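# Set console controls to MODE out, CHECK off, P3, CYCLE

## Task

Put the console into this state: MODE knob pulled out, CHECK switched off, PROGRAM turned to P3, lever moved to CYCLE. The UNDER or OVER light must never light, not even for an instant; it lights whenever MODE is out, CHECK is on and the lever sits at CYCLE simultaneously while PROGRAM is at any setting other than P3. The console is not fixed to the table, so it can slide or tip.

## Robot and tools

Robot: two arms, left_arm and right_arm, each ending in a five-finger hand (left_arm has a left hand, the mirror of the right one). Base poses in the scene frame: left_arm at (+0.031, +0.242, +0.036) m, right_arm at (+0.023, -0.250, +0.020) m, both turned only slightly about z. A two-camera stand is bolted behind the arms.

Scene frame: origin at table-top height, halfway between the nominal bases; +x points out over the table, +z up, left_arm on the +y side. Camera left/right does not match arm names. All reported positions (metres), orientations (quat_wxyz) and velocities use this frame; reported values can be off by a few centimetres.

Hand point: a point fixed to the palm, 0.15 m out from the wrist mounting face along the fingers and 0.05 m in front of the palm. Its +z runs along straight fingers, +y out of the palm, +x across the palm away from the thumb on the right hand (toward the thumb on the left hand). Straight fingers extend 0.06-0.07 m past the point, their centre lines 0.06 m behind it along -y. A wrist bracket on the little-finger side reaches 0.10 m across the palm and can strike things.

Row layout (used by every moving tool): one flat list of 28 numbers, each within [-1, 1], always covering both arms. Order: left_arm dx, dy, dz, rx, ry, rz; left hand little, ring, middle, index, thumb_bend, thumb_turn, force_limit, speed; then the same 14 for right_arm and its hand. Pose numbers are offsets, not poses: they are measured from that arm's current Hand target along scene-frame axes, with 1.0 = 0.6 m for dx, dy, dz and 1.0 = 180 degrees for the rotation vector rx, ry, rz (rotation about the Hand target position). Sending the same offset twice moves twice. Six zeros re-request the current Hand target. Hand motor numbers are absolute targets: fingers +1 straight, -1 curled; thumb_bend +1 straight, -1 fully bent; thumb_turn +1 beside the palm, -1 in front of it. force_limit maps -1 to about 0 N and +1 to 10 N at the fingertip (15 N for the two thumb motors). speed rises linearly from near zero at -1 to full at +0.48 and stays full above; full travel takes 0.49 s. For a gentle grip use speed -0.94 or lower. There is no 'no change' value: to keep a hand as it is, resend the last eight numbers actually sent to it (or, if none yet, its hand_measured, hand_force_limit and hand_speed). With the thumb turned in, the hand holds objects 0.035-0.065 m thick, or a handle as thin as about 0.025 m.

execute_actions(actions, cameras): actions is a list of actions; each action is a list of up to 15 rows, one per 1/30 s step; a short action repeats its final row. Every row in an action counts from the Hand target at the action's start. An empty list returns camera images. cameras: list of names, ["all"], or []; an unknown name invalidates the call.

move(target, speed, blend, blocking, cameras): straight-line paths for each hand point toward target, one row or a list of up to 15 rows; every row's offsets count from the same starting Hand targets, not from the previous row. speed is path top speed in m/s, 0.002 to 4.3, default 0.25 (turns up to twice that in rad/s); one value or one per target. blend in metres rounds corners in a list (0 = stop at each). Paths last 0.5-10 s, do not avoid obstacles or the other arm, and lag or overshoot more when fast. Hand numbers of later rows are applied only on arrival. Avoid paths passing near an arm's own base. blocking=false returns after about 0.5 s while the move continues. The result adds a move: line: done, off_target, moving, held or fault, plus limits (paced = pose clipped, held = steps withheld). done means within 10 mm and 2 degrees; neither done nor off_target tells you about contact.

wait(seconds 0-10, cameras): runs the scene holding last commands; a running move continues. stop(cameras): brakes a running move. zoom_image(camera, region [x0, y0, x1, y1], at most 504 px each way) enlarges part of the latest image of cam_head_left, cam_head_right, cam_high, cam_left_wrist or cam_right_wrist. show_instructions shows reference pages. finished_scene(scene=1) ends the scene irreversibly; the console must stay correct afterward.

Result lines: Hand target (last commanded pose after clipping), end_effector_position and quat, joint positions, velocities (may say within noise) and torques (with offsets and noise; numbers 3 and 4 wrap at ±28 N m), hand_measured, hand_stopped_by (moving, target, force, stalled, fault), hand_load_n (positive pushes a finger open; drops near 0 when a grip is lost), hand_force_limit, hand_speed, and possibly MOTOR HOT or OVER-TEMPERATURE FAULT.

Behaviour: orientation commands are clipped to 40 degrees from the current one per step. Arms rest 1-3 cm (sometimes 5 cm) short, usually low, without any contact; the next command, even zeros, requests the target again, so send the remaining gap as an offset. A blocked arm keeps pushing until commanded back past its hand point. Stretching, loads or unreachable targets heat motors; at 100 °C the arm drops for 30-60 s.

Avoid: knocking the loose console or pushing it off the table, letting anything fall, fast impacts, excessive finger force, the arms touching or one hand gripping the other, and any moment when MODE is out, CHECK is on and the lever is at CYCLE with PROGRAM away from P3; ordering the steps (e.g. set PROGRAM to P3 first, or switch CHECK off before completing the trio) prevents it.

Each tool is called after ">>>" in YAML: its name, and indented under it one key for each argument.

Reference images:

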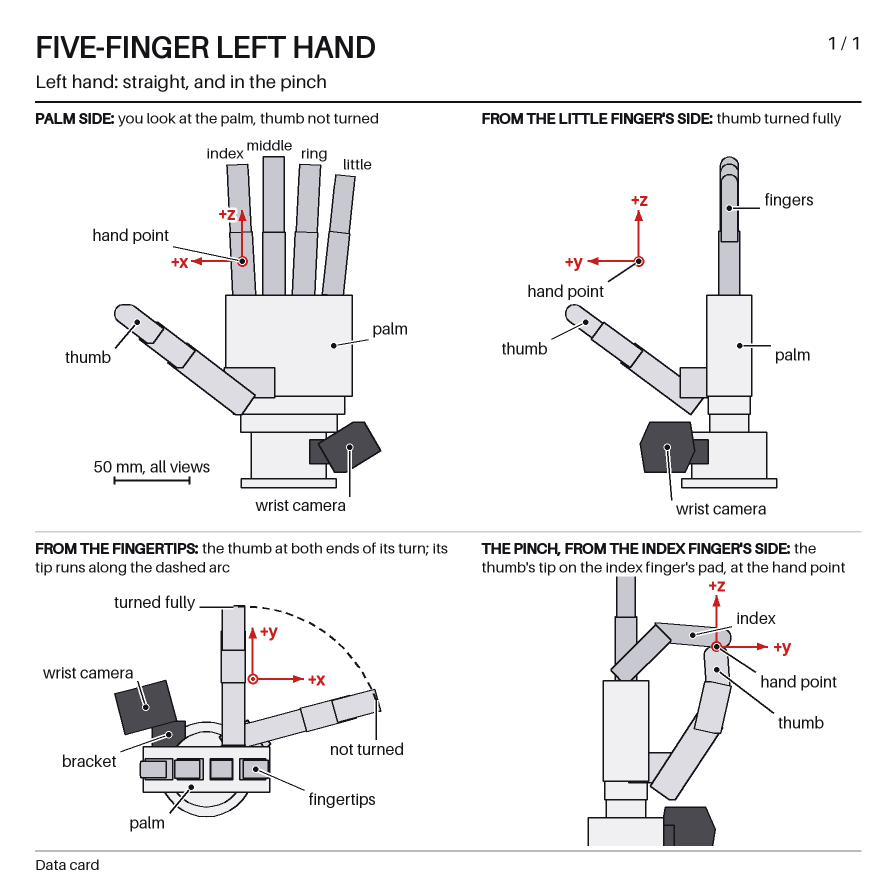

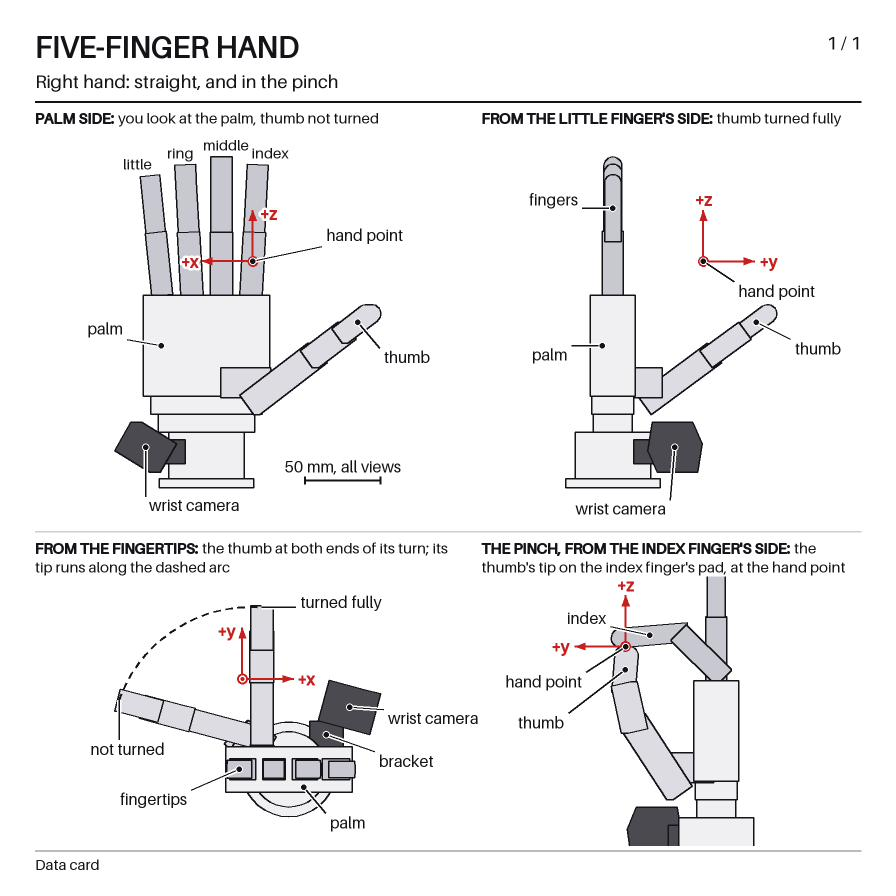

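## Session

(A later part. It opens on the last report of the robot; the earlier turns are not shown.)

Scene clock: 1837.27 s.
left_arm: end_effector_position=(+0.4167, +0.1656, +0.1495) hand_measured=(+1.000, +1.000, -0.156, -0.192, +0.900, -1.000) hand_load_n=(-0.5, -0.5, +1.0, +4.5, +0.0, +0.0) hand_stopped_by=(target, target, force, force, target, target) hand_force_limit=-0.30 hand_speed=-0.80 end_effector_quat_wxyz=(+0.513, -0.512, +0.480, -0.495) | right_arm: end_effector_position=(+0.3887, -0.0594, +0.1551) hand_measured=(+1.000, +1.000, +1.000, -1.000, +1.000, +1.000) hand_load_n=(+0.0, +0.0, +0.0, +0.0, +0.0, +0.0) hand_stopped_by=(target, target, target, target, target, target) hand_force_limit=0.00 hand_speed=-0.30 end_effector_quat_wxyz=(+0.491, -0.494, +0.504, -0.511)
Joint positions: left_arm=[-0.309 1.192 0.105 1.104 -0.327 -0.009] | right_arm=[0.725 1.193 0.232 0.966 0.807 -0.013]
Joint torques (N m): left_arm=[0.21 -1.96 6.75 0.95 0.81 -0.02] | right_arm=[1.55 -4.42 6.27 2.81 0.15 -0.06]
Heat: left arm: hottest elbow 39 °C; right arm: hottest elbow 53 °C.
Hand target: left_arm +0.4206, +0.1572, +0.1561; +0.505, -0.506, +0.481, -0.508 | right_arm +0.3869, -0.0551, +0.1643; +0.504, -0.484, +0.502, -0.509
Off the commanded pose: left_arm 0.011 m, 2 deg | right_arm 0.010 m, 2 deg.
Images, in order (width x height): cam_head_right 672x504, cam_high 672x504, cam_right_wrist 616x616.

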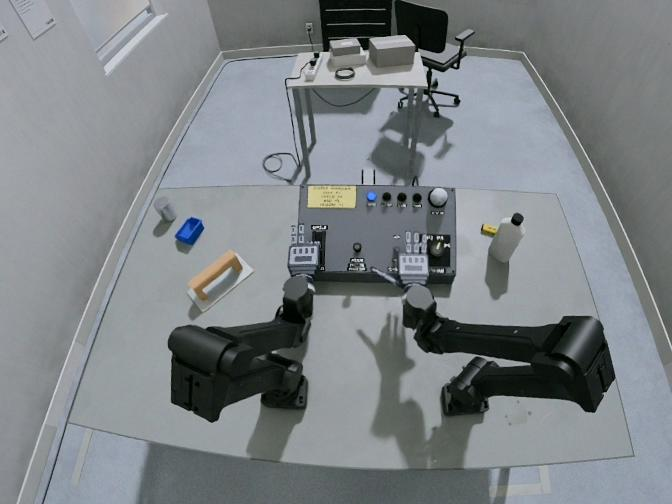

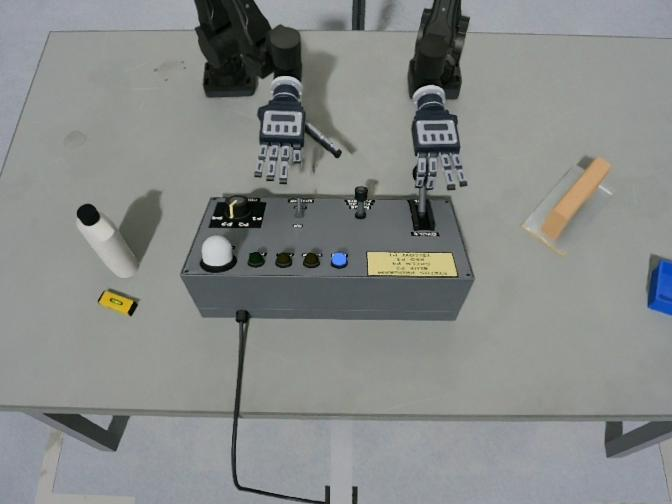

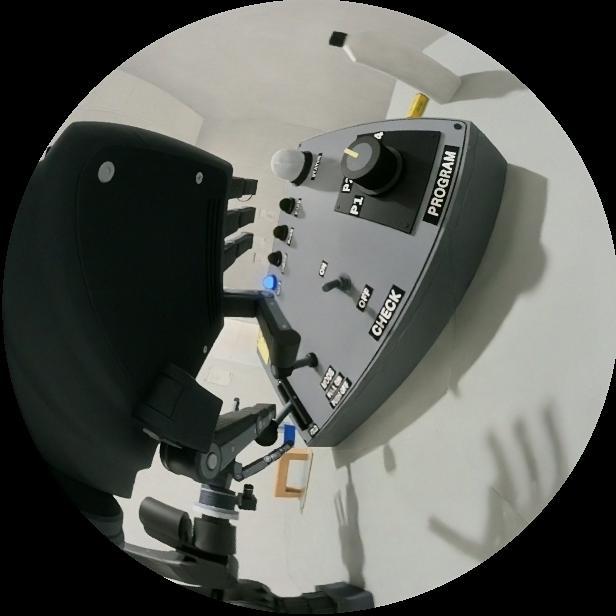

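>>> zoom_image:
  camera: "cam_right_wrist"
  region: [220, 120, 480, 380]

Scaled by 1.938 from the camera's 616x616 image, which has a finer 880x880 frame.

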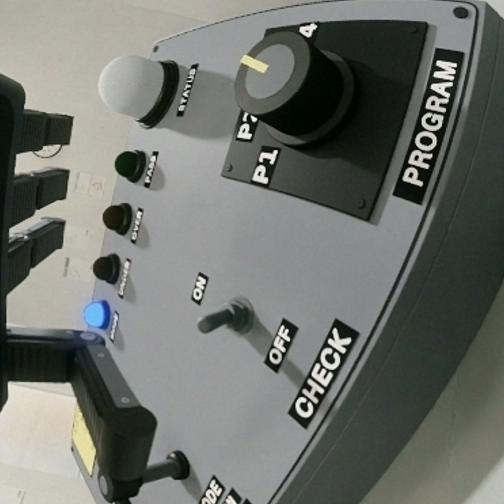

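>>> move:
  target: [0,0,0,0,0,0,1,1,-0.4,-0.4,0.9,-1,-0.3,-0.8,0.0385,-0.003,-0.0938,0,0,0,1,1,1,-1,1,1,0,-0.3]
  speed: 0.1
  cameras: ["cam_right_wrist"]

Scene clock: 1861.37 s.
left_arm: end_effector_position=(+0.4167, +0.1656, +0.1495) hand_measured=(+1.000, +1.000, -0.156, -0.192, +0.900, -1.000) hand_load_n=(+0.0, +0.0, +1.5, +4.5, +0.0, +0.0) hand_stopped_by=(target, target, force, force, target, target) hand_force_limit=-0.30 hand_speed=-0.80 end_effector_quat_wxyz=(+0.513, -0.512, +0.480, -0.495) | right_arm: end_effector_position=(+0.4051, -0.0558, +0.1056) hand_measured=(+1.000, +1.000, +1.000, -1.000, +1.000, +1.000) hand_load_n=(+0.0, +0.0, -0.5, +0.0, +0.0, -0.5) hand_stopped_by=(target, target, target, target, target, target) hand_force_limit=0.00 hand_speed=-0.30 end_effector_quat_wxyz=(+0.501, -0.491, +0.502, -0.506)
Joint positions: left_arm=[-0.309 1.192 0.105 1.104 -0.327 -0.009] | right_arm=[0.679 1.541 0.228 1.332 0.744 -0.007]
Joint torques (N m): left_arm=[-0.21 -1.85 6.49 1.32 0.8 -0.02] | right_arm=[-0.21 -4.13 4.25 3.04 -0.1 -0.1]
Heat: left arm: hottest elbow 39 °C; right arm: hottest elbow 49 °C.
Hand target: left_arm +0.4206, +0.1572, +0.1561; +0.505, -0.506, +0.481, -0.508 | right_arm +0.4100, -0.0569, +0.1081; +0.504, -0.484, +0.502, -0.509
Off the commanded pose: left_arm 0.011 m, 2 deg | right_arm 0.006 m, 1 deg.
move: off_target (left_arm)
Images, in order (width x height): cam_right_wrist 616x616.

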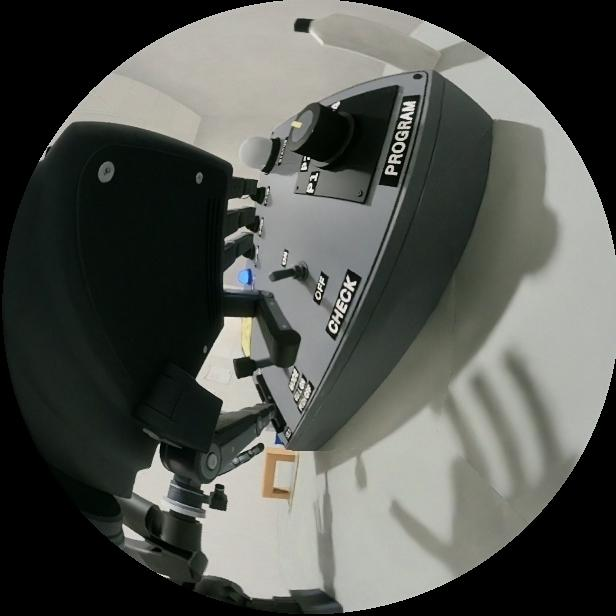

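>>> zoom_image:
  camera: "cam_right_wrist"
  region: [220, 220, 360, 360]

>>> wait:
  seconds: 0
  cameras: ["cam_high", "cam_left_wrist", "cam_head_left"]

Scaled by 3.600 from the camera's 616x616 image, which has a finer 880x880 frame.

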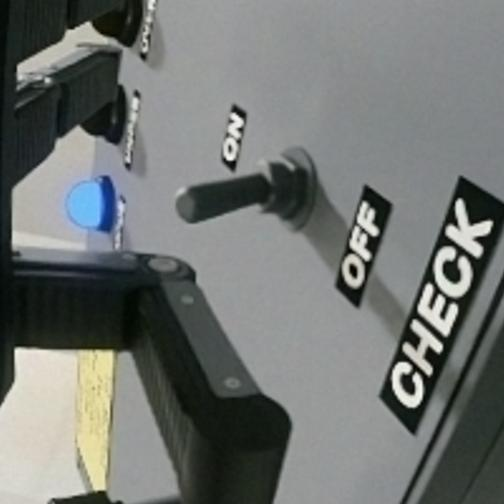

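Scene clock: 1864.27 s.
left_arm: end_effector_position=(+0.4167, +0.1656, +0.1495) hand_measured=(+1.000, +1.000, -0.156, -0.192, +0.900, -1.000) hand_load_n=(+0.0, +0.0, +1.5, +4.5, +0.0, +0.0) hand_stopped_by=(target, target, force, force, target, target) hand_force_limit=-0.30 hand_speed=-0.80 end_effector_quat_wxyz=(+0.513, -0.512, +0.480, -0.495) | right_arm: end_effector_position=(+0.4051, -0.0557, +0.1056) hand_measured=(+1.000, +1.000, +1.000, -1.000, +1.000, +1.000) hand_load_n=(+0.0, +0.0, +0.0, +0.0, +0.0, -0.5) hand_stopped_by=(target, target, target, target, target, target) hand_force_limit=0.00 hand_speed=-0.30 end_effector_quat_wxyz=(+0.501, -0.491, +0.501, -0.506)
Joint positions: left_arm=[-0.309 1.192 0.105 1.104 -0.327 -0.009] | right_arm=[0.679 1.541 0.228 1.333 0.744 -0.007]
Joint torques (N m): left_arm=[0.5 -2.67 6.68 1.25 0.82 0] | right_arm=[-0.44 -4.19 4.21 2.92 -0.1 -0.07]
Heat: left arm: hottest elbow 39 °C; right arm: hottest elbow 49 °C.
Hand target: left_arm +0.4206, +0.1572, +0.1561; +0.505, -0.506, +0.481, -0.508 | right_arm +0.4100, -0.0569, +0.1081; +0.504, -0.484, +0.502, -0.509
Off the commanded pose: left_arm 0.011 m, 2 deg | right_arm 0.006 m, 1 deg.
Images, in order (width x height): cam_head_left 672x504, cam_high 672x504, cam_left_wrist 616x616.

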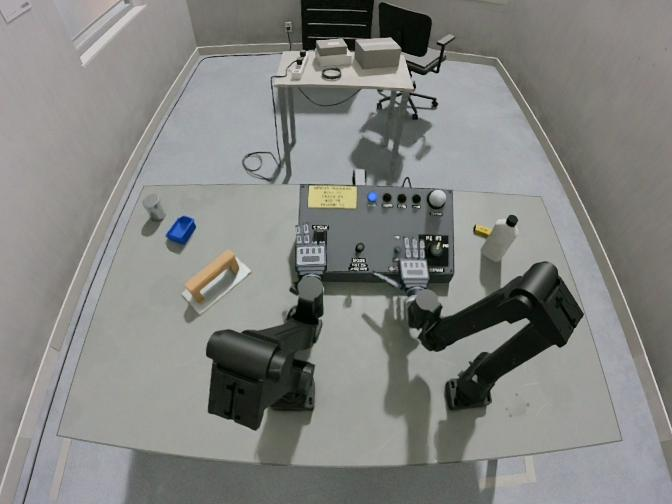

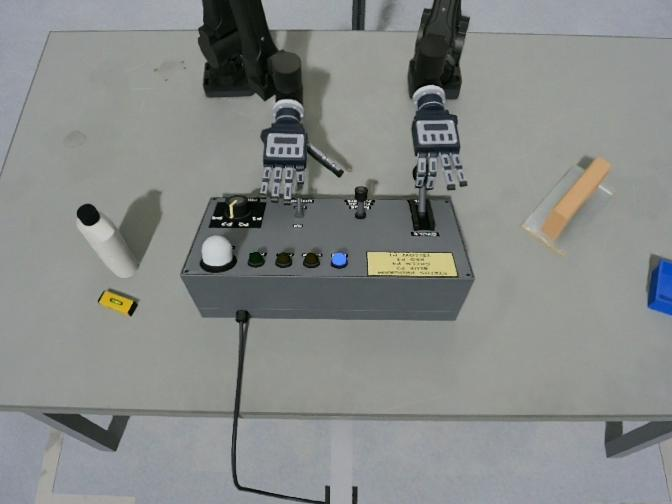

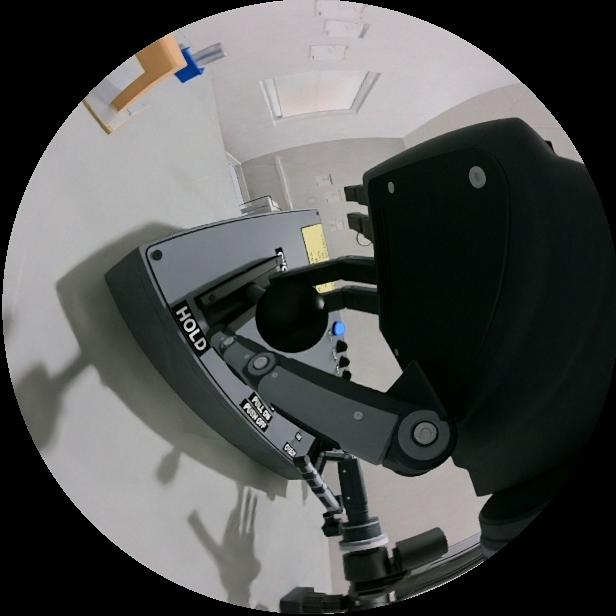

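>>> move:
  target: [0,0,0,0,0,0,1,1,-0.4,-0.4,0.9,-1,-0.3,-0.8,0.0583,-0.0083,0.0083,0,0,0,1,1,1,-1,1,1,0,-0.3]
  speed: 0.06
  cameras: ["cam_right_wrist", "cam_high"]

>>> zoom_image:
  camera: "cam_right_wrist"
  region: [220, 220, 360, 360]

Scene clock: 1875.63 s.
left_arm: end_effector_position=(+0.4167, +0.1656, +0.1495) hand_measured=(+1.000, +1.000, -0.156, -0.192, +0.900, -1.000) hand_load_n=(+0.0, +0.0, +1.5, +4.5, +0.0, +0.0) hand_stopped_by=(target, target, force, force, target, target) hand_force_limit=-0.30 hand_speed=-0.80 end_effector_quat_wxyz=(+0.513, -0.512, +0.480, -0.495) | right_arm: end_effector_position=(+0.4350, -0.0636, +0.1128) hand_measured=(+1.000, +1.000, +1.000, -1.000, +1.000, +1.000) hand_load_n=(+0.0, +0.0, +0.0, +0.0, +0.0, -0.5) hand_stopped_by=(target, target, target, target, target, target) hand_force_limit=0.00 hand_speed=-0.30 end_effector_quat_wxyz=(+0.507, -0.486, +0.500, -0.507)
Joint positions: left_arm=[-0.309 1.192 0.105 1.104 -0.327 -0.009] | right_arm=[0.582 1.552 0.275 1.311 0.647 -0.007]
Joint torques (N m): left_arm=[0.44 -2.37 6.54 1.05 0.82 -0.02] | right_arm=[-0.32 -4.84 6.05 1.52 -0.1 -0.04]
Heat: left arm: hottest elbow 39 °C; right arm: hottest elbow 47 °C.
Hand target: left_arm +0.4206, +0.1572, +0.1561; +0.505, -0.506, +0.481, -0.508 | right_arm +0.4450, -0.0620, +0.1131; +0.504, -0.484, +0.502, -0.509
Off the commanded pose: left_arm 0.011 m, 2 deg | right_arm 0.010 m, 0 deg.
move: off_target (left_arm)
Images, in order (width x height): cam_high 672x504, cam_right_wrist 616x616.

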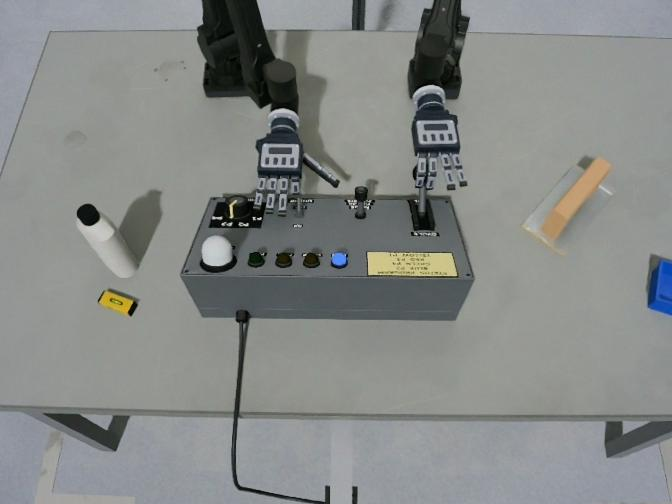

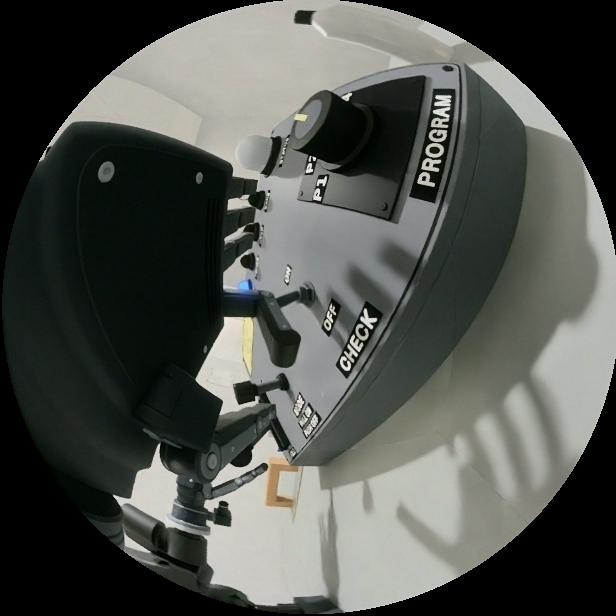

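Scaled by 3.600 from the camera's 616x616 image, which has a finer 880x880 frame.

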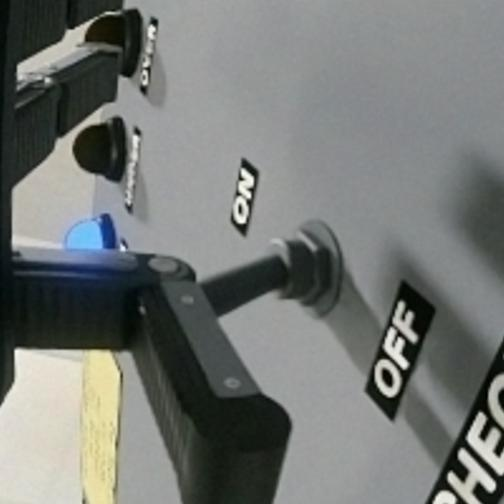

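>>> move:
  target: [0,0,0,0,0,0,1,1,-0.4,-0.4,0.9,-1,-0.3,-0.8,-0.0333,0.004,-0.028,0,0,0,1,1,1,-1,1,1,0,-0.3]
  speed: 0.06
  cameras: ["cam_right_wrist"]

>>> zoom_image:
  camera: "cam_right_wrist"
  region: [220, 220, 360, 360]

Scene clock: 1896.47 s.
left_arm: end_effector_position=(+0.4167, +0.1656, +0.1495) hand_measured=(+1.000, +1.000, -0.156, -0.192, +0.900, -1.000) hand_load_n=(+0.0, +0.0, +1.0, +4.5, +0.0, +0.0) hand_stopped_by=(target, target, force, force, target, target) hand_force_limit=-0.30 hand_speed=-0.80 end_effector_quat_wxyz=(+0.513, -0.512, +0.480, -0.495) | right_arm: end_effector_position=(+0.4274, -0.0629, +0.0973) hand_measured=(+1.000, +1.000, +1.000, -1.000, +1.000, +1.000) hand_load_n=(-0.5, +0.0, +0.0, +0.0, +0.0, +0.0) hand_stopped_by=(target, target, target, target, target, target) hand_force_limit=0.00 hand_speed=-0.30 end_effector_quat_wxyz=(+0.501, -0.485, +0.504, -0.510)
Joint positions: left_arm=[-0.309 1.192 0.105 1.104 -0.327 -0.009] | right_arm=[0.611 1.626 0.263 1.39 0.692 -0.007]
Joint torques (N m): left_arm=[-0.73 -2.78 6.35 0.99 0.85 0.03] | right_arm=[1.26 -5.36 3.14 2.99 0.11 -0.06]
Heat: left arm: hottest elbow 39 °C; right arm: hottest elbow 45 °C.
Hand target: left_arm +0.4206, +0.1572, +0.1561; +0.505, -0.506, +0.481, -0.508 | right_arm +0.4250, -0.0595, +0.0962; +0.504, -0.484, +0.502, -0.509
Off the commanded pose: left_arm 0.011 m, 2 deg | right_arm 0.004 m, 1 deg.
move: off_target (left_arm)
Images, in order (width x height): cam_right_wrist 616x616.

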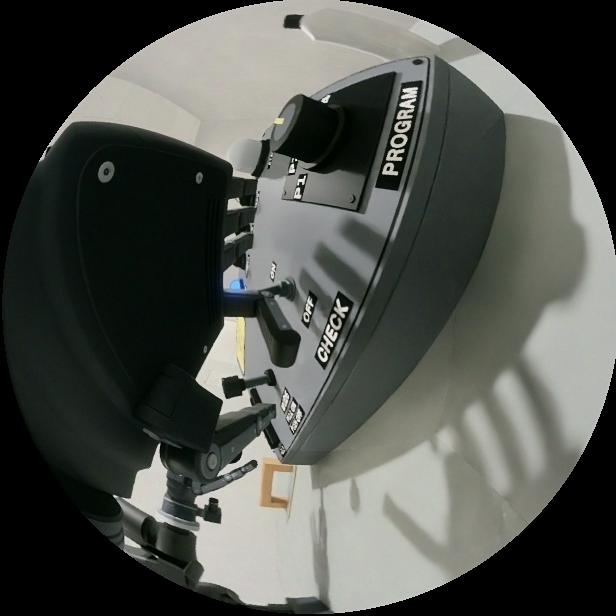

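Scaled by 3.600 from the camera's 616x616 image, which has a finer 880x880 frame.

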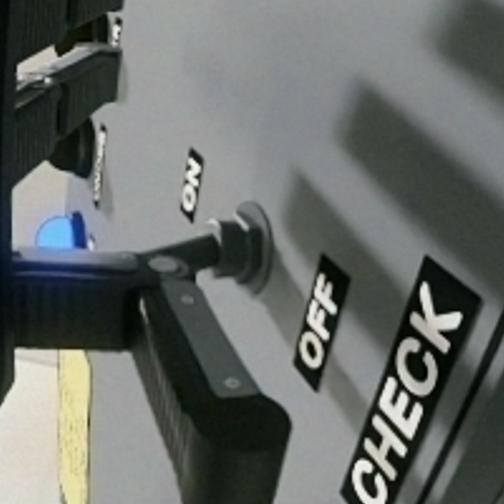

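>>> move:
  target: [0,0,0,0,0,0,1,1,-0.4,-0.4,0.9,-1,-0.3,-0.8,0.0333,0,0.01,0,0,0,1,1,1,-1,1,1,0,-0.3]
  speed: 0.06
  cameras: ["cam_right_wrist"]

>>> zoom_image:
  camera: "cam_right_wrist"
  region: [220, 220, 360, 360]

Scene clock: 1903.07 s.
left_arm: end_effector_position=(+0.4167, +0.1656, +0.1495) hand_measured=(+1.000, +1.000, -0.156, -0.192, +0.900, -1.000) hand_load_n=(+0.0, +0.0, +1.5, +4.5, +0.0, +0.0) hand_stopped_by=(target, target, force, force, target, target) hand_force_limit=-0.30 hand_speed=-0.80 end_effector_quat_wxyz=(+0.513, -0.512, +0.480, -0.495) | right_arm: end_effector_position=(+0.4358, -0.0608, +0.0981) hand_measured=(+1.000, +1.000, +1.000, -1.000, +1.000, +1.000) hand_load_n=(+0.0, +0.0, +0.0, +0.0, +0.0, +0.0) hand_stopped_by=(target, target, target, target, target, target) hand_force_limit=0.00 hand_speed=-0.30 end_effector_quat_wxyz=(+0.503, -0.489, +0.501, -0.506)
Joint positions: left_arm=[-0.309 1.192 0.105 1.104 -0.327 -0.009] | right_arm=[0.589 1.626 0.281 1.369 0.655 -0.007]
Joint torques (N m): left_arm=[-0.97 -2.14 6.56 1.17 0.78 -0.01] | right_arm=[-0.21 -6.12 5.22 1.51 -0.1 -0.05]
Heat: left arm: hottest elbow 39 °C; right arm: hottest elbow 45 °C.
Hand target: left_arm +0.4206, +0.1572, +0.1561; +0.505, -0.506, +0.481, -0.508 | right_arm +0.4450, -0.0597, +0.1023; +0.504, -0.484, +0.502, -0.509
Off the commanded pose: left_arm 0.011 m, 2 deg | right_arm 0.010 m, 1 deg.
move: off_target (left_arm)
Images, in order (width x height): cam_right_wrist 616x616.

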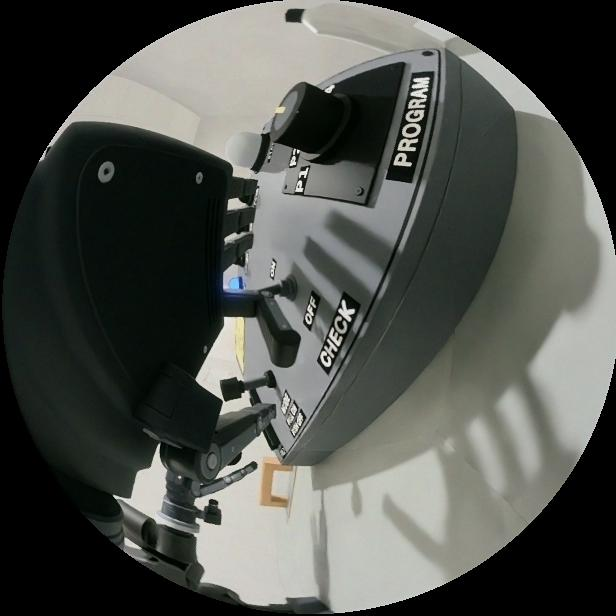

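Scaled by 3.600 from the camera's 616x616 image, which has a finer 880x880 frame.

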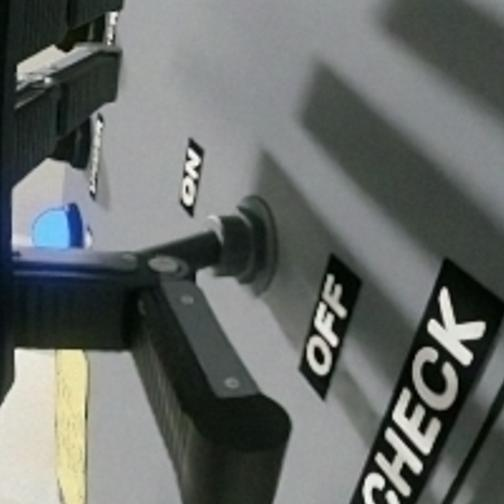

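>>> move:
  target: [0,0,0,0,0,0,1,1,-0.4,-0.4,0.9,-1,-0.3,-0.8,0.025,0,0.012,0,0,0,1,1,1,-1,1,1,0,-0.3]
  speed: 0.06
  cameras: ["cam_right_wrist"]

>>> zoom_image:
  camera: "cam_right_wrist"
  region: [220, 220, 360, 360]

Scene clock: 1909.70 s.
left_arm: end_effector_position=(+0.4167, +0.1656, +0.1495) hand_measured=(+1.000, +1.000, -0.156, -0.192, +0.900, -1.000) hand_load_n=(+0.0, +0.0, +1.0, +4.5, +0.0, +0.0) hand_stopped_by=(target, target, force, force, target, target) hand_force_limit=-0.30 hand_speed=-0.80 end_effector_quat_wxyz=(+0.513, -0.512, +0.480, -0.495) | right_arm: end_effector_position=(+0.4399, -0.0621, +0.0902) hand_measured=(+1.000, +1.000, +1.000, -1.000, +1.000, +1.000) hand_load_n=(+0.0, -0.5, +0.0, -1.0, +0.0, +0.0) hand_stopped_by=(target, target, target, target, target, target) hand_force_limit=0.00 hand_speed=-0.30 end_effector_quat_wxyz=(+0.492, -0.507, +0.500, -0.501)
Joint positions: left_arm=[-0.309 1.192 0.105 1.104 -0.327 -0.009] | right_arm=[0.569 1.62 0.292 1.313 0.622 -0.007]
Joint torques (N m): left_arm=[0.03 -2.32 6.61 1.18 0.83 -0.02] | right_arm=[-1.26 -7.77 7.06 1.68 0.01 -0.06]
Heat: left arm: hottest elbow 39 °C; right arm: hottest elbow 44 °C.
Hand target: left_arm +0.4206, +0.1572, +0.1561; +0.505, -0.506, +0.481, -0.508 | right_arm +0.4600, -0.0596, +0.1095; +0.504, -0.484, +0.502, -0.509
Off the commanded pose: left_arm 0.011 m, 2 deg | right_arm 0.028 m, 3 deg.
move: off_target (left_arm, right_arm)
Images, in order (width x height): cam_right_wrist 616x616.

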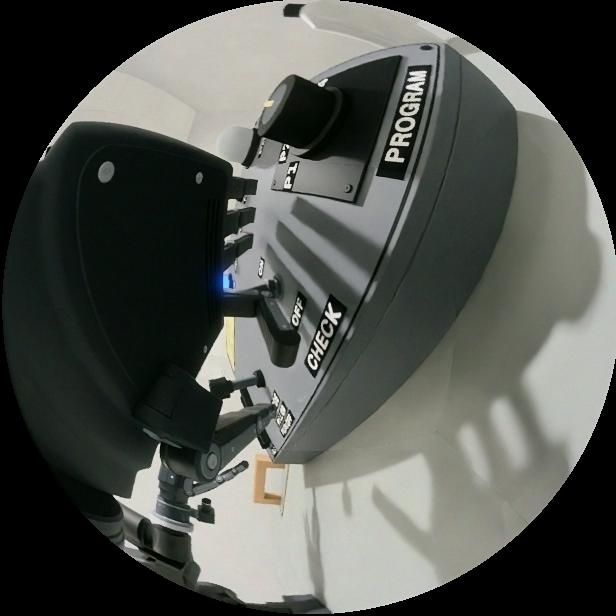

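Scaled by 3.600 from the camera's 616x616 image, which has a finer 880x880 frame.

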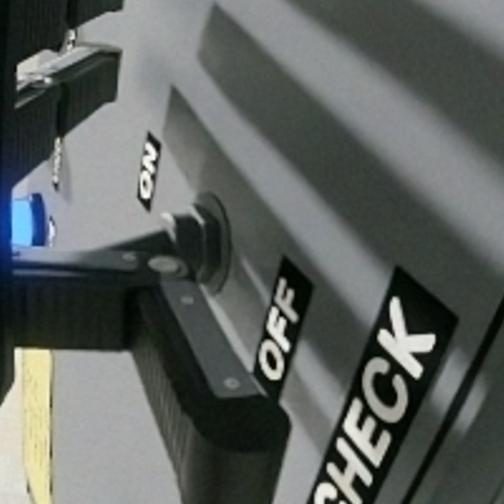

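>>> move:
  target: [0,0,0,0,0,0,1,1,-0.4,-0.4,0.9,-1,-0.3,-0.8,0,0.002,0.025,0,0,0,1,1,1,-1,1,1,0,-0.3]
  speed: 0.06
  cameras: ["cam_right_wrist"]

>>> zoom_image:
  camera: "cam_right_wrist"
  region: [220, 220, 360, 360]

Scene clock: 1918.20 s.
left_arm: end_effector_position=(+0.4167, +0.1656, +0.1495) hand_measured=(+1.000, +1.000, -0.156, -0.192, +0.900, -1.000) hand_load_n=(+0.0, +0.0, +1.0, +4.5, +0.0, +0.5) hand_stopped_by=(target, target, force, force, target, target) hand_force_limit=-0.30 hand_speed=-0.80 end_effector_quat_wxyz=(+0.513, -0.512, +0.480, -0.495) | right_arm: end_effector_position=(+0.4383, -0.0634, +0.0968) hand_measured=(+1.000, +1.000, +1.000, -1.000, +1.000, +1.000) hand_load_n=(+0.0, +0.0, +0.0, -1.5, +0.0, -0.5) hand_stopped_by=(target, target, target, target, target, target) hand_force_limit=0.00 hand_speed=-0.30 end_effector_quat_wxyz=(+0.485, -0.514, +0.501, -0.500)
Joint positions: left_arm=[-0.309 1.192 0.105 1.104 -0.327 -0.009] | right_arm=[0.568 1.554 0.292 1.226 0.622 -0.007]
Joint torques (N m): left_arm=[-0.44 -2.49 6.71 1.22 0.84 -0.02] | right_arm=[-0.62 -7.65 7.92 1.99 0.15 -0.04]
Heat: left arm: hottest elbow 39 °C; right arm: hottest elbow 44 °C.
Hand target: left_arm +0.4206, +0.1572, +0.1561; +0.505, -0.506, +0.481, -0.508 | right_arm +0.4601, -0.0585, +0.1243; +0.504, -0.484, +0.502, -0.509
Off the commanded pose: left_arm 0.011 m, 2 deg | right_arm 0.036 m, 4 deg.
move: off_target (left_arm, right_arm)
Images, in order (width x height): cam_right_wrist 616x616.

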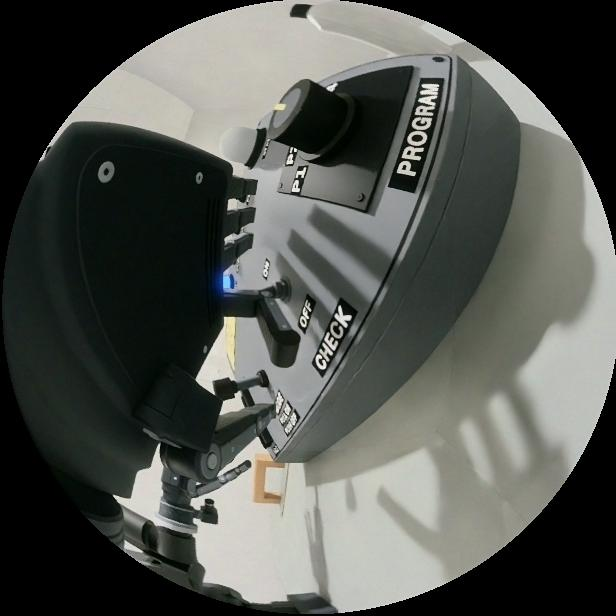

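Scaled by 3.600 from the camera's 616x616 image, which has a finer 880x880 frame.

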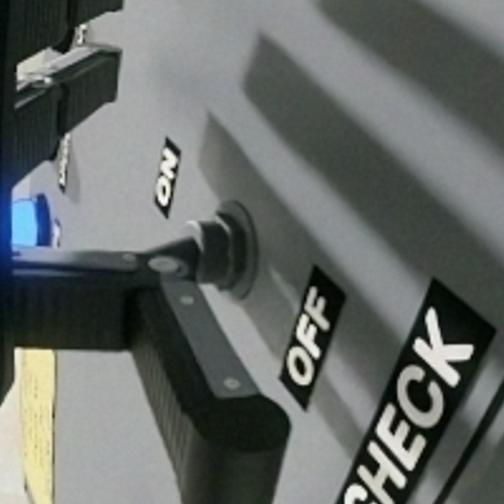

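>>> move:
  target: [0,0,0,0,0,0,1,1,-0.4,-0.4,0.9,-1,-0.3,-0.8,0.008,0,0.025,0,0,0,1,1,1,-1,1,1,0,-0.3]
  speed: 0.06
  cameras: ["cam_right_wrist"]

>>> zoom_image:
  camera: "cam_right_wrist"
  region: [220, 220, 360, 360]

Scene clock: 1924.47 s.
left_arm: end_effector_position=(+0.4167, +0.1657, +0.1494) hand_measured=(+1.000, +1.000, -0.156, -0.192, +0.900, -1.000) hand_load_n=(+0.0, +0.0, +1.5, +4.5, +0.0, +0.0) hand_stopped_by=(target, target, force, force, target, target) hand_force_limit=-0.30 hand_speed=-0.80 end_effector_quat_wxyz=(+0.513, -0.512, +0.480, -0.495) | right_arm: end_effector_position=(+0.4538, -0.0597, +0.1284) hand_measured=(+1.000, +1.000, +1.000, -1.000, +1.000, +1.000) hand_load_n=(+0.0, +0.0, +0.0, +0.0, +0.0, -0.5) hand_stopped_by=(target, target, target, target, target, target) hand_force_limit=0.00 hand_speed=-0.30 end_effector_quat_wxyz=(+0.498, -0.496, +0.501, -0.505)
Joint positions: left_arm=[-0.309 1.192 0.105 1.104 -0.327 -0.009] | right_arm=[0.553 1.473 0.333 1.148 0.615 -0.007]
Joint torques (N m): left_arm=[-0.38 -2.49 6.52 1.13 0.81 -0.02] | right_arm=[-0.21 -5.89 7.16 1.91 0.04 -0.02]
Heat: left arm: hottest elbow 39 °C; right arm: hottest elbow 44 °C.
Hand target: left_arm +0.4206, +0.1573, +0.1561; +0.505, -0.506, +0.481, -0.508 | right_arm +0.4648, -0.0585, +0.1393; +0.504, -0.485, +0.502, -0.509
Off the commanded pose: left_arm 0.011 m, 2 deg | right_arm 0.016 m, 2 deg.
move: off_target (left_arm, right_arm)
Images, in order (width x height): cam_right_wrist 616x616.

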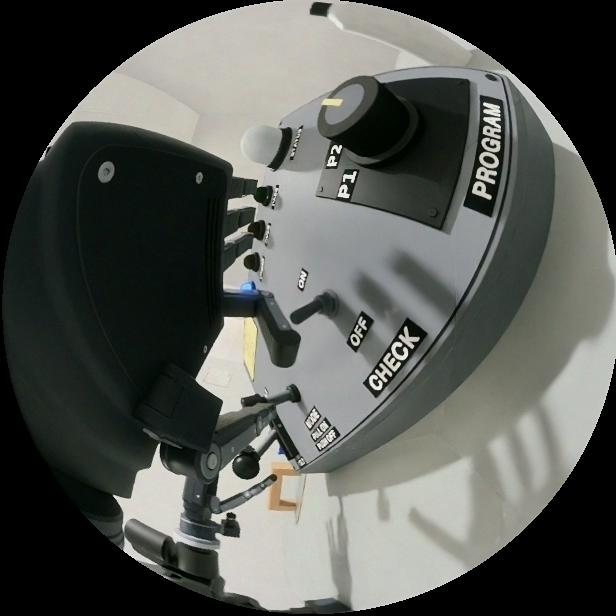

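Scaled by 3.600 from the camera's 616x616 image, which has a finer 880x880 frame.

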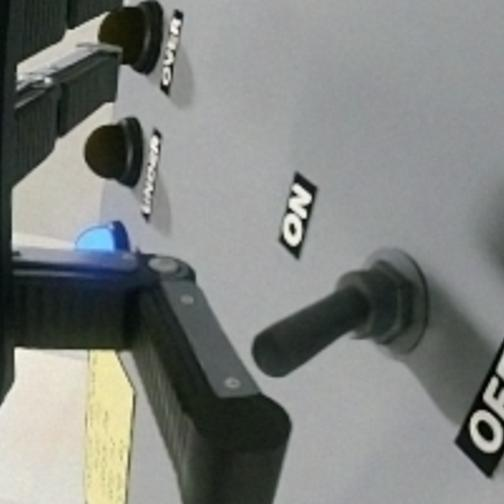

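>>> move:
  target:
    - [0,0,0,0,0,0,1,1,-0.4,-0.4,0.9,-1,-0.3,-0.8,-0.02,0.005,0.04,0,0,0,1,1,1,-1,1,1,0,-0.3]
    - [0,0,0,0,0,0,1,1,-0.4,-0.4,0.9,-1,-0.3,-0.8,-0.083,0.007,0.055,0,0,0,1,1,1,0.5,0.9,-1,0,-0.3]
  speed: 0.1
  blend: [0.01, 0]
  cameras: ["cam_right_wrist", "cam_high"]

>>> zoom_image:
  camera: "cam_right_wrist"
  region: [180, 180, 380, 380]

Scene clock: 1980.73 s.
left_arm: end_effector_position=(+0.4167, +0.1657, +0.1494) hand_measured=(+1.000, +1.000, -0.156, -0.192, +0.900, -1.000) hand_load_n=(+0.0, +0.0, +1.0, +4.5, +0.0, +0.0) hand_stopped_by=(target, target, force, force, target, target) hand_force_limit=-0.30 hand_speed=-0.80 end_effector_quat_wxyz=(+0.513, -0.512, +0.480, -0.495) | right_arm: end_effector_position=(+0.4178, -0.0573, +0.1699) hand_measured=(+1.000, +1.000, +1.000, +0.500, +0.900, -1.000) hand_load_n=(+0.0, +0.0, +0.0, +0.0, +0.0, +0.0) hand_stopped_by=(target, target, target, target, target, target) hand_force_limit=0.00 hand_speed=-0.30 end_effector_quat_wxyz=(+0.503, -0.482, +0.505, -0.510)
Joint positions: left_arm=[-0.309 1.192 0.105 1.104 -0.327 -0.009] | right_arm=[0.652 1.23 0.292 0.974 0.733 -0.007]
Joint torques (N m): left_arm=[0.15 -2.61 6.65 0.98 0.89 -0.02] | right_arm=[1.49 -4.95 6.6 1.47 0.1 -0.1]
Heat: left arm: hottest elbow 39 °C; right arm: hottest elbow 46 °C.
Hand target: left_arm +0.4206, +0.1573, +0.1561; +0.505, -0.506, +0.481, -0.508 | right_arm +0.4150, -0.0543, +0.1724; +0.504, -0.484, +0.502, -0.509
Off the commanded pose: left_arm 0.011 m, 2 deg | right_arm 0.005 m, 1 deg.
move: off_target (left_arm)
Images, in order (width x height): cam_high 672x504, cam_right_wrist 616x616.

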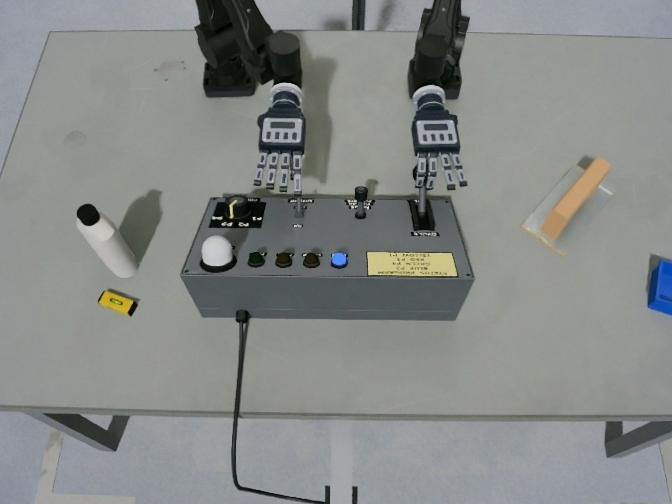

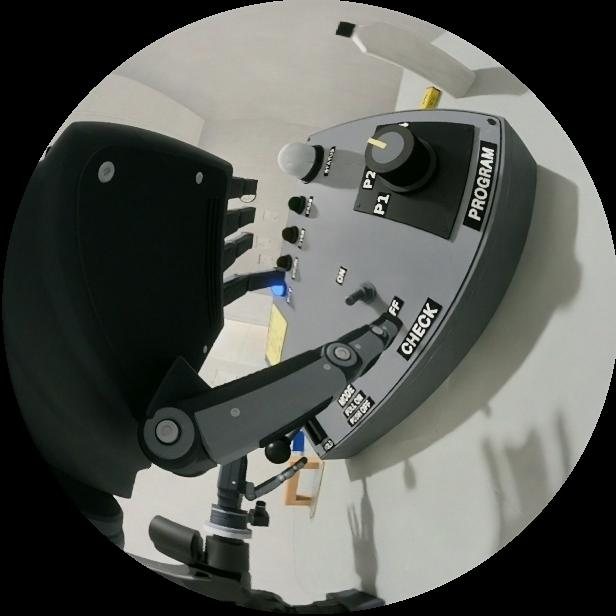

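Scaled by 2.520 from the camera's 616x616 image, which has a finer 880x880 frame.

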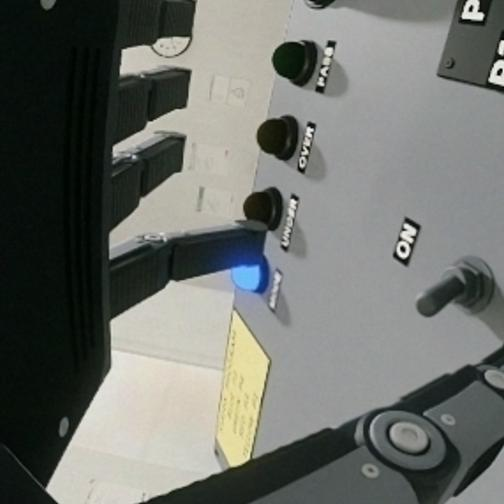

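>>> move:
  target:
    - [0,0,0,0,0,0,1,1,-0.4,-0.4,0.9,-1,-0.3,-0.8,0,0,-0.06,0,0,0,1,1,1,0.5,0.9,-1,0,-0.3]
    - [0,0,0,0,0,0,1,1,-0.4,-0.4,0.9,-1,-0.3,-0.8,0.05,0,-0.055,0,0,0,1,1,1,0.5,0.9,-1,0,-0.3]
  speed: 0.08
  blend: [0.01, 0]
  cameras: ["cam_right_wrist", "cam_high"]

>>> zoom_image:
  camera: "cam_right_wrist"
  region: [180, 200, 400, 420]

Scene clock: 1990.77 s.
left_arm: end_effector_position=(+0.4167, +0.1657, +0.1494) hand_measured=(+1.000, +1.000, -0.156, -0.192, +0.900, -1.000) hand_load_n=(+0.0, -0.5, +1.5, +4.5, +0.0, +0.0) hand_stopped_by=(target, target, force, force, target, target) hand_force_limit=-0.30 hand_speed=-0.80 end_effector_quat_wxyz=(+0.513, -0.512, +0.480, -0.495) | right_arm: end_effector_position=(+0.4319, -0.0588, +0.1272) hand_measured=(+1.000, +1.000, +1.000, +0.500, +0.900, -1.000) hand_load_n=(+0.0, +0.0, +0.0, +0.0, +0.0, +0.0) hand_stopped_by=(target, target, target, target, target, target) hand_force_limit=0.00 hand_speed=-0.30 end_effector_quat_wxyz=(+0.492, -0.500, +0.502, -0.505)
Joint positions: left_arm=[-0.309 1.192 0.105 1.104 -0.327 -0.009] | right_arm=[0.604 1.425 0.292 1.126 0.67 -0.007]
Joint torques (N m): left_arm=[-0.67 -2.67 6.63 1.07 0.77 0] | right_arm=[-0.5 -4.48 7.56 2.93 -0.08 -0.07]
Heat: left arm: hottest elbow 39 °C; right arm: hottest elbow 45 °C.
Hand target: left_arm +0.4206, +0.1573, +0.1561; +0.505, -0.506, +0.481, -0.508 | right_arm +0.4450, -0.0542, +0.1394; +0.504, -0.484, +0.502, -0.509
Off the commanded pose: left_arm 0.011 m, 2 deg | right_arm 0.018 m, 2 deg.
move: off_target (left_arm, right_arm)
Images, in order (width x height): cam_high 672x504, cam_right_wrist 616x616.

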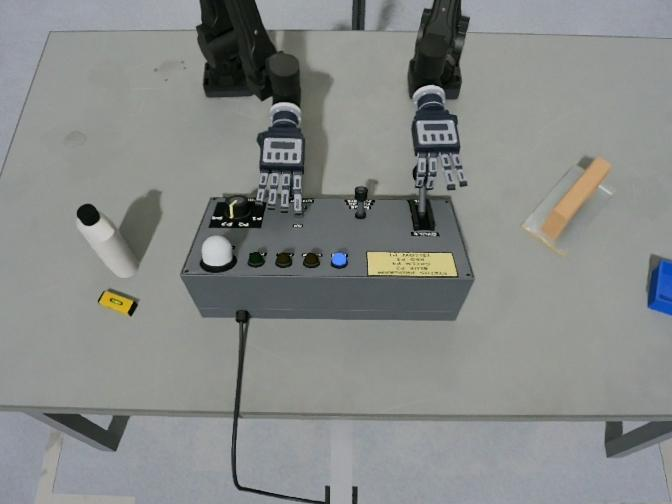

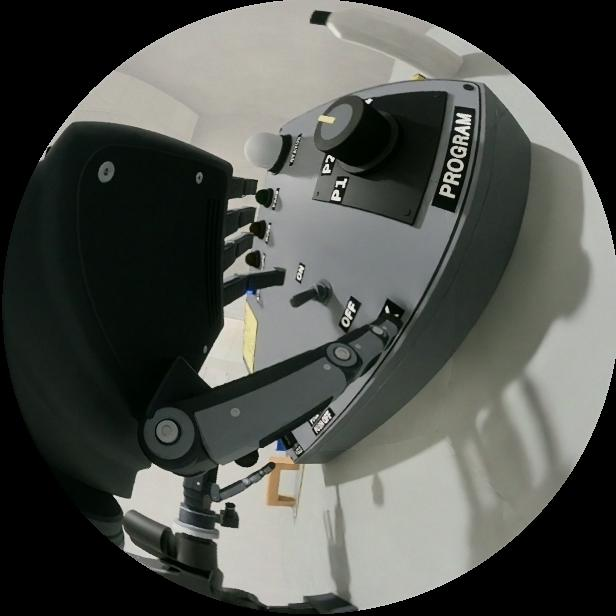

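Scaled by 2.291 from the camera's 616x616 image, which has a finer 880x880 frame.

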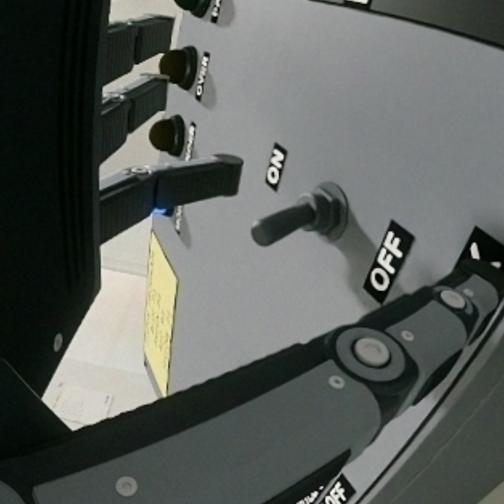

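>>> move:
  target: [0,0,0,0,0,0,1,1,-0.4,-0.4,0.9,-1,-0.3,-0.8,0.042,0.003,0.015,0,0,0,1,1,1,0.5,0.9,-1,0,-0.3]
  speed: 0.06
  cameras: ["cam_right_wrist", "cam_high"]

>>> zoom_image:
  camera: "cam_right_wrist"
  region: [180, 200, 400, 420]

Scene clock: 1998.33 s.
left_arm: end_effector_position=(+0.4167, +0.1657, +0.1494) hand_measured=(+1.000, +1.000, -0.156, -0.192, +0.900, -1.000) hand_load_n=(+0.0, +0.0, +1.5, +4.5, +0.0, +0.0) hand_stopped_by=(target, target, force, force, target, target) hand_force_limit=-0.30 hand_speed=-0.80 end_effector_quat_wxyz=(+0.513, -0.512, +0.480, -0.495) | right_arm: end_effector_position=(+0.4576, -0.0552, +0.1433) hand_measured=(+1.000, +1.000, +1.000, +0.500, +0.900, -1.000) hand_load_n=(+0.0, +0.0, +0.0, +0.0, +0.5, +0.0) hand_stopped_by=(target, target, target, target, target, target) hand_force_limit=0.00 hand_speed=-0.30 end_effector_quat_wxyz=(+0.504, -0.489, +0.500, -0.507)
Joint positions: left_arm=[-0.309 1.192 0.105 1.104 -0.327 -0.009] | right_arm=[0.56 1.435 0.352 1.109 0.625 -0.007]
Joint torques (N m): left_arm=[-0.15 -2.67 6.69 1.02 0.8 -0.07] | right_arm=[-0.38 -5.07 8.18 1.47 -0.09 -0.05]
Heat: left arm: hottest elbow 39 °C; right arm: hottest elbow 44 °C.
Hand target: left_arm +0.4206, +0.1573, +0.1561; +0.505, -0.506, +0.481, -0.508 | right_arm +0.4702, -0.0525, +0.1484; +0.504, -0.484, +0.502, -0.509
Off the commanded pose: left_arm 0.011 m, 2 deg | right_arm 0.014 m, 1 deg.
move: off_target (left_arm, right_arm)
Images, in order (width x height): cam_high 672x504, cam_right_wrist 616x616.

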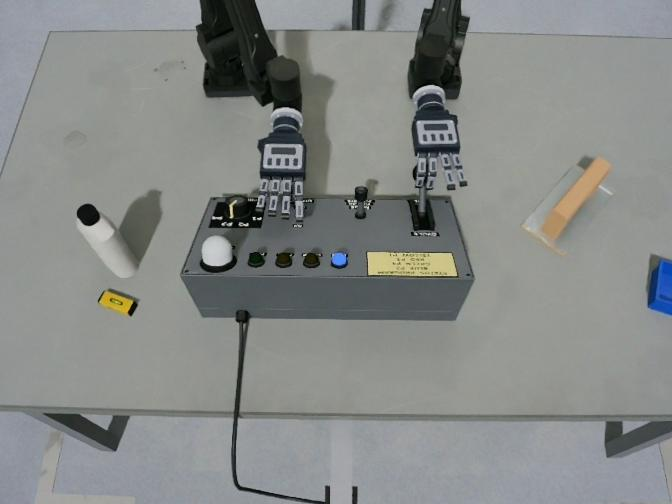

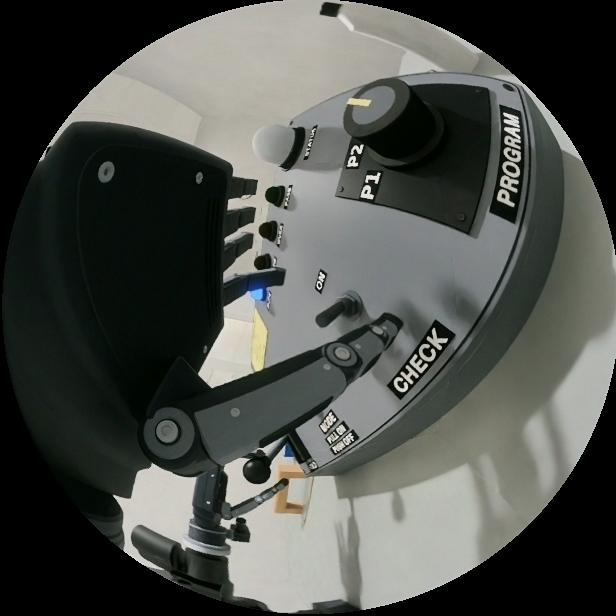

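Scaled by 2.291 from the camera's 616x616 image, which has a finer 880x880 frame.

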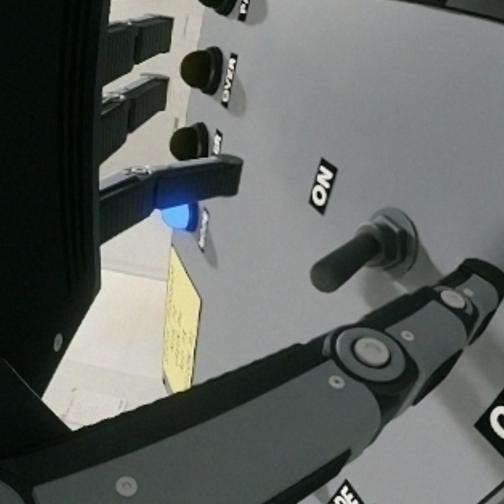

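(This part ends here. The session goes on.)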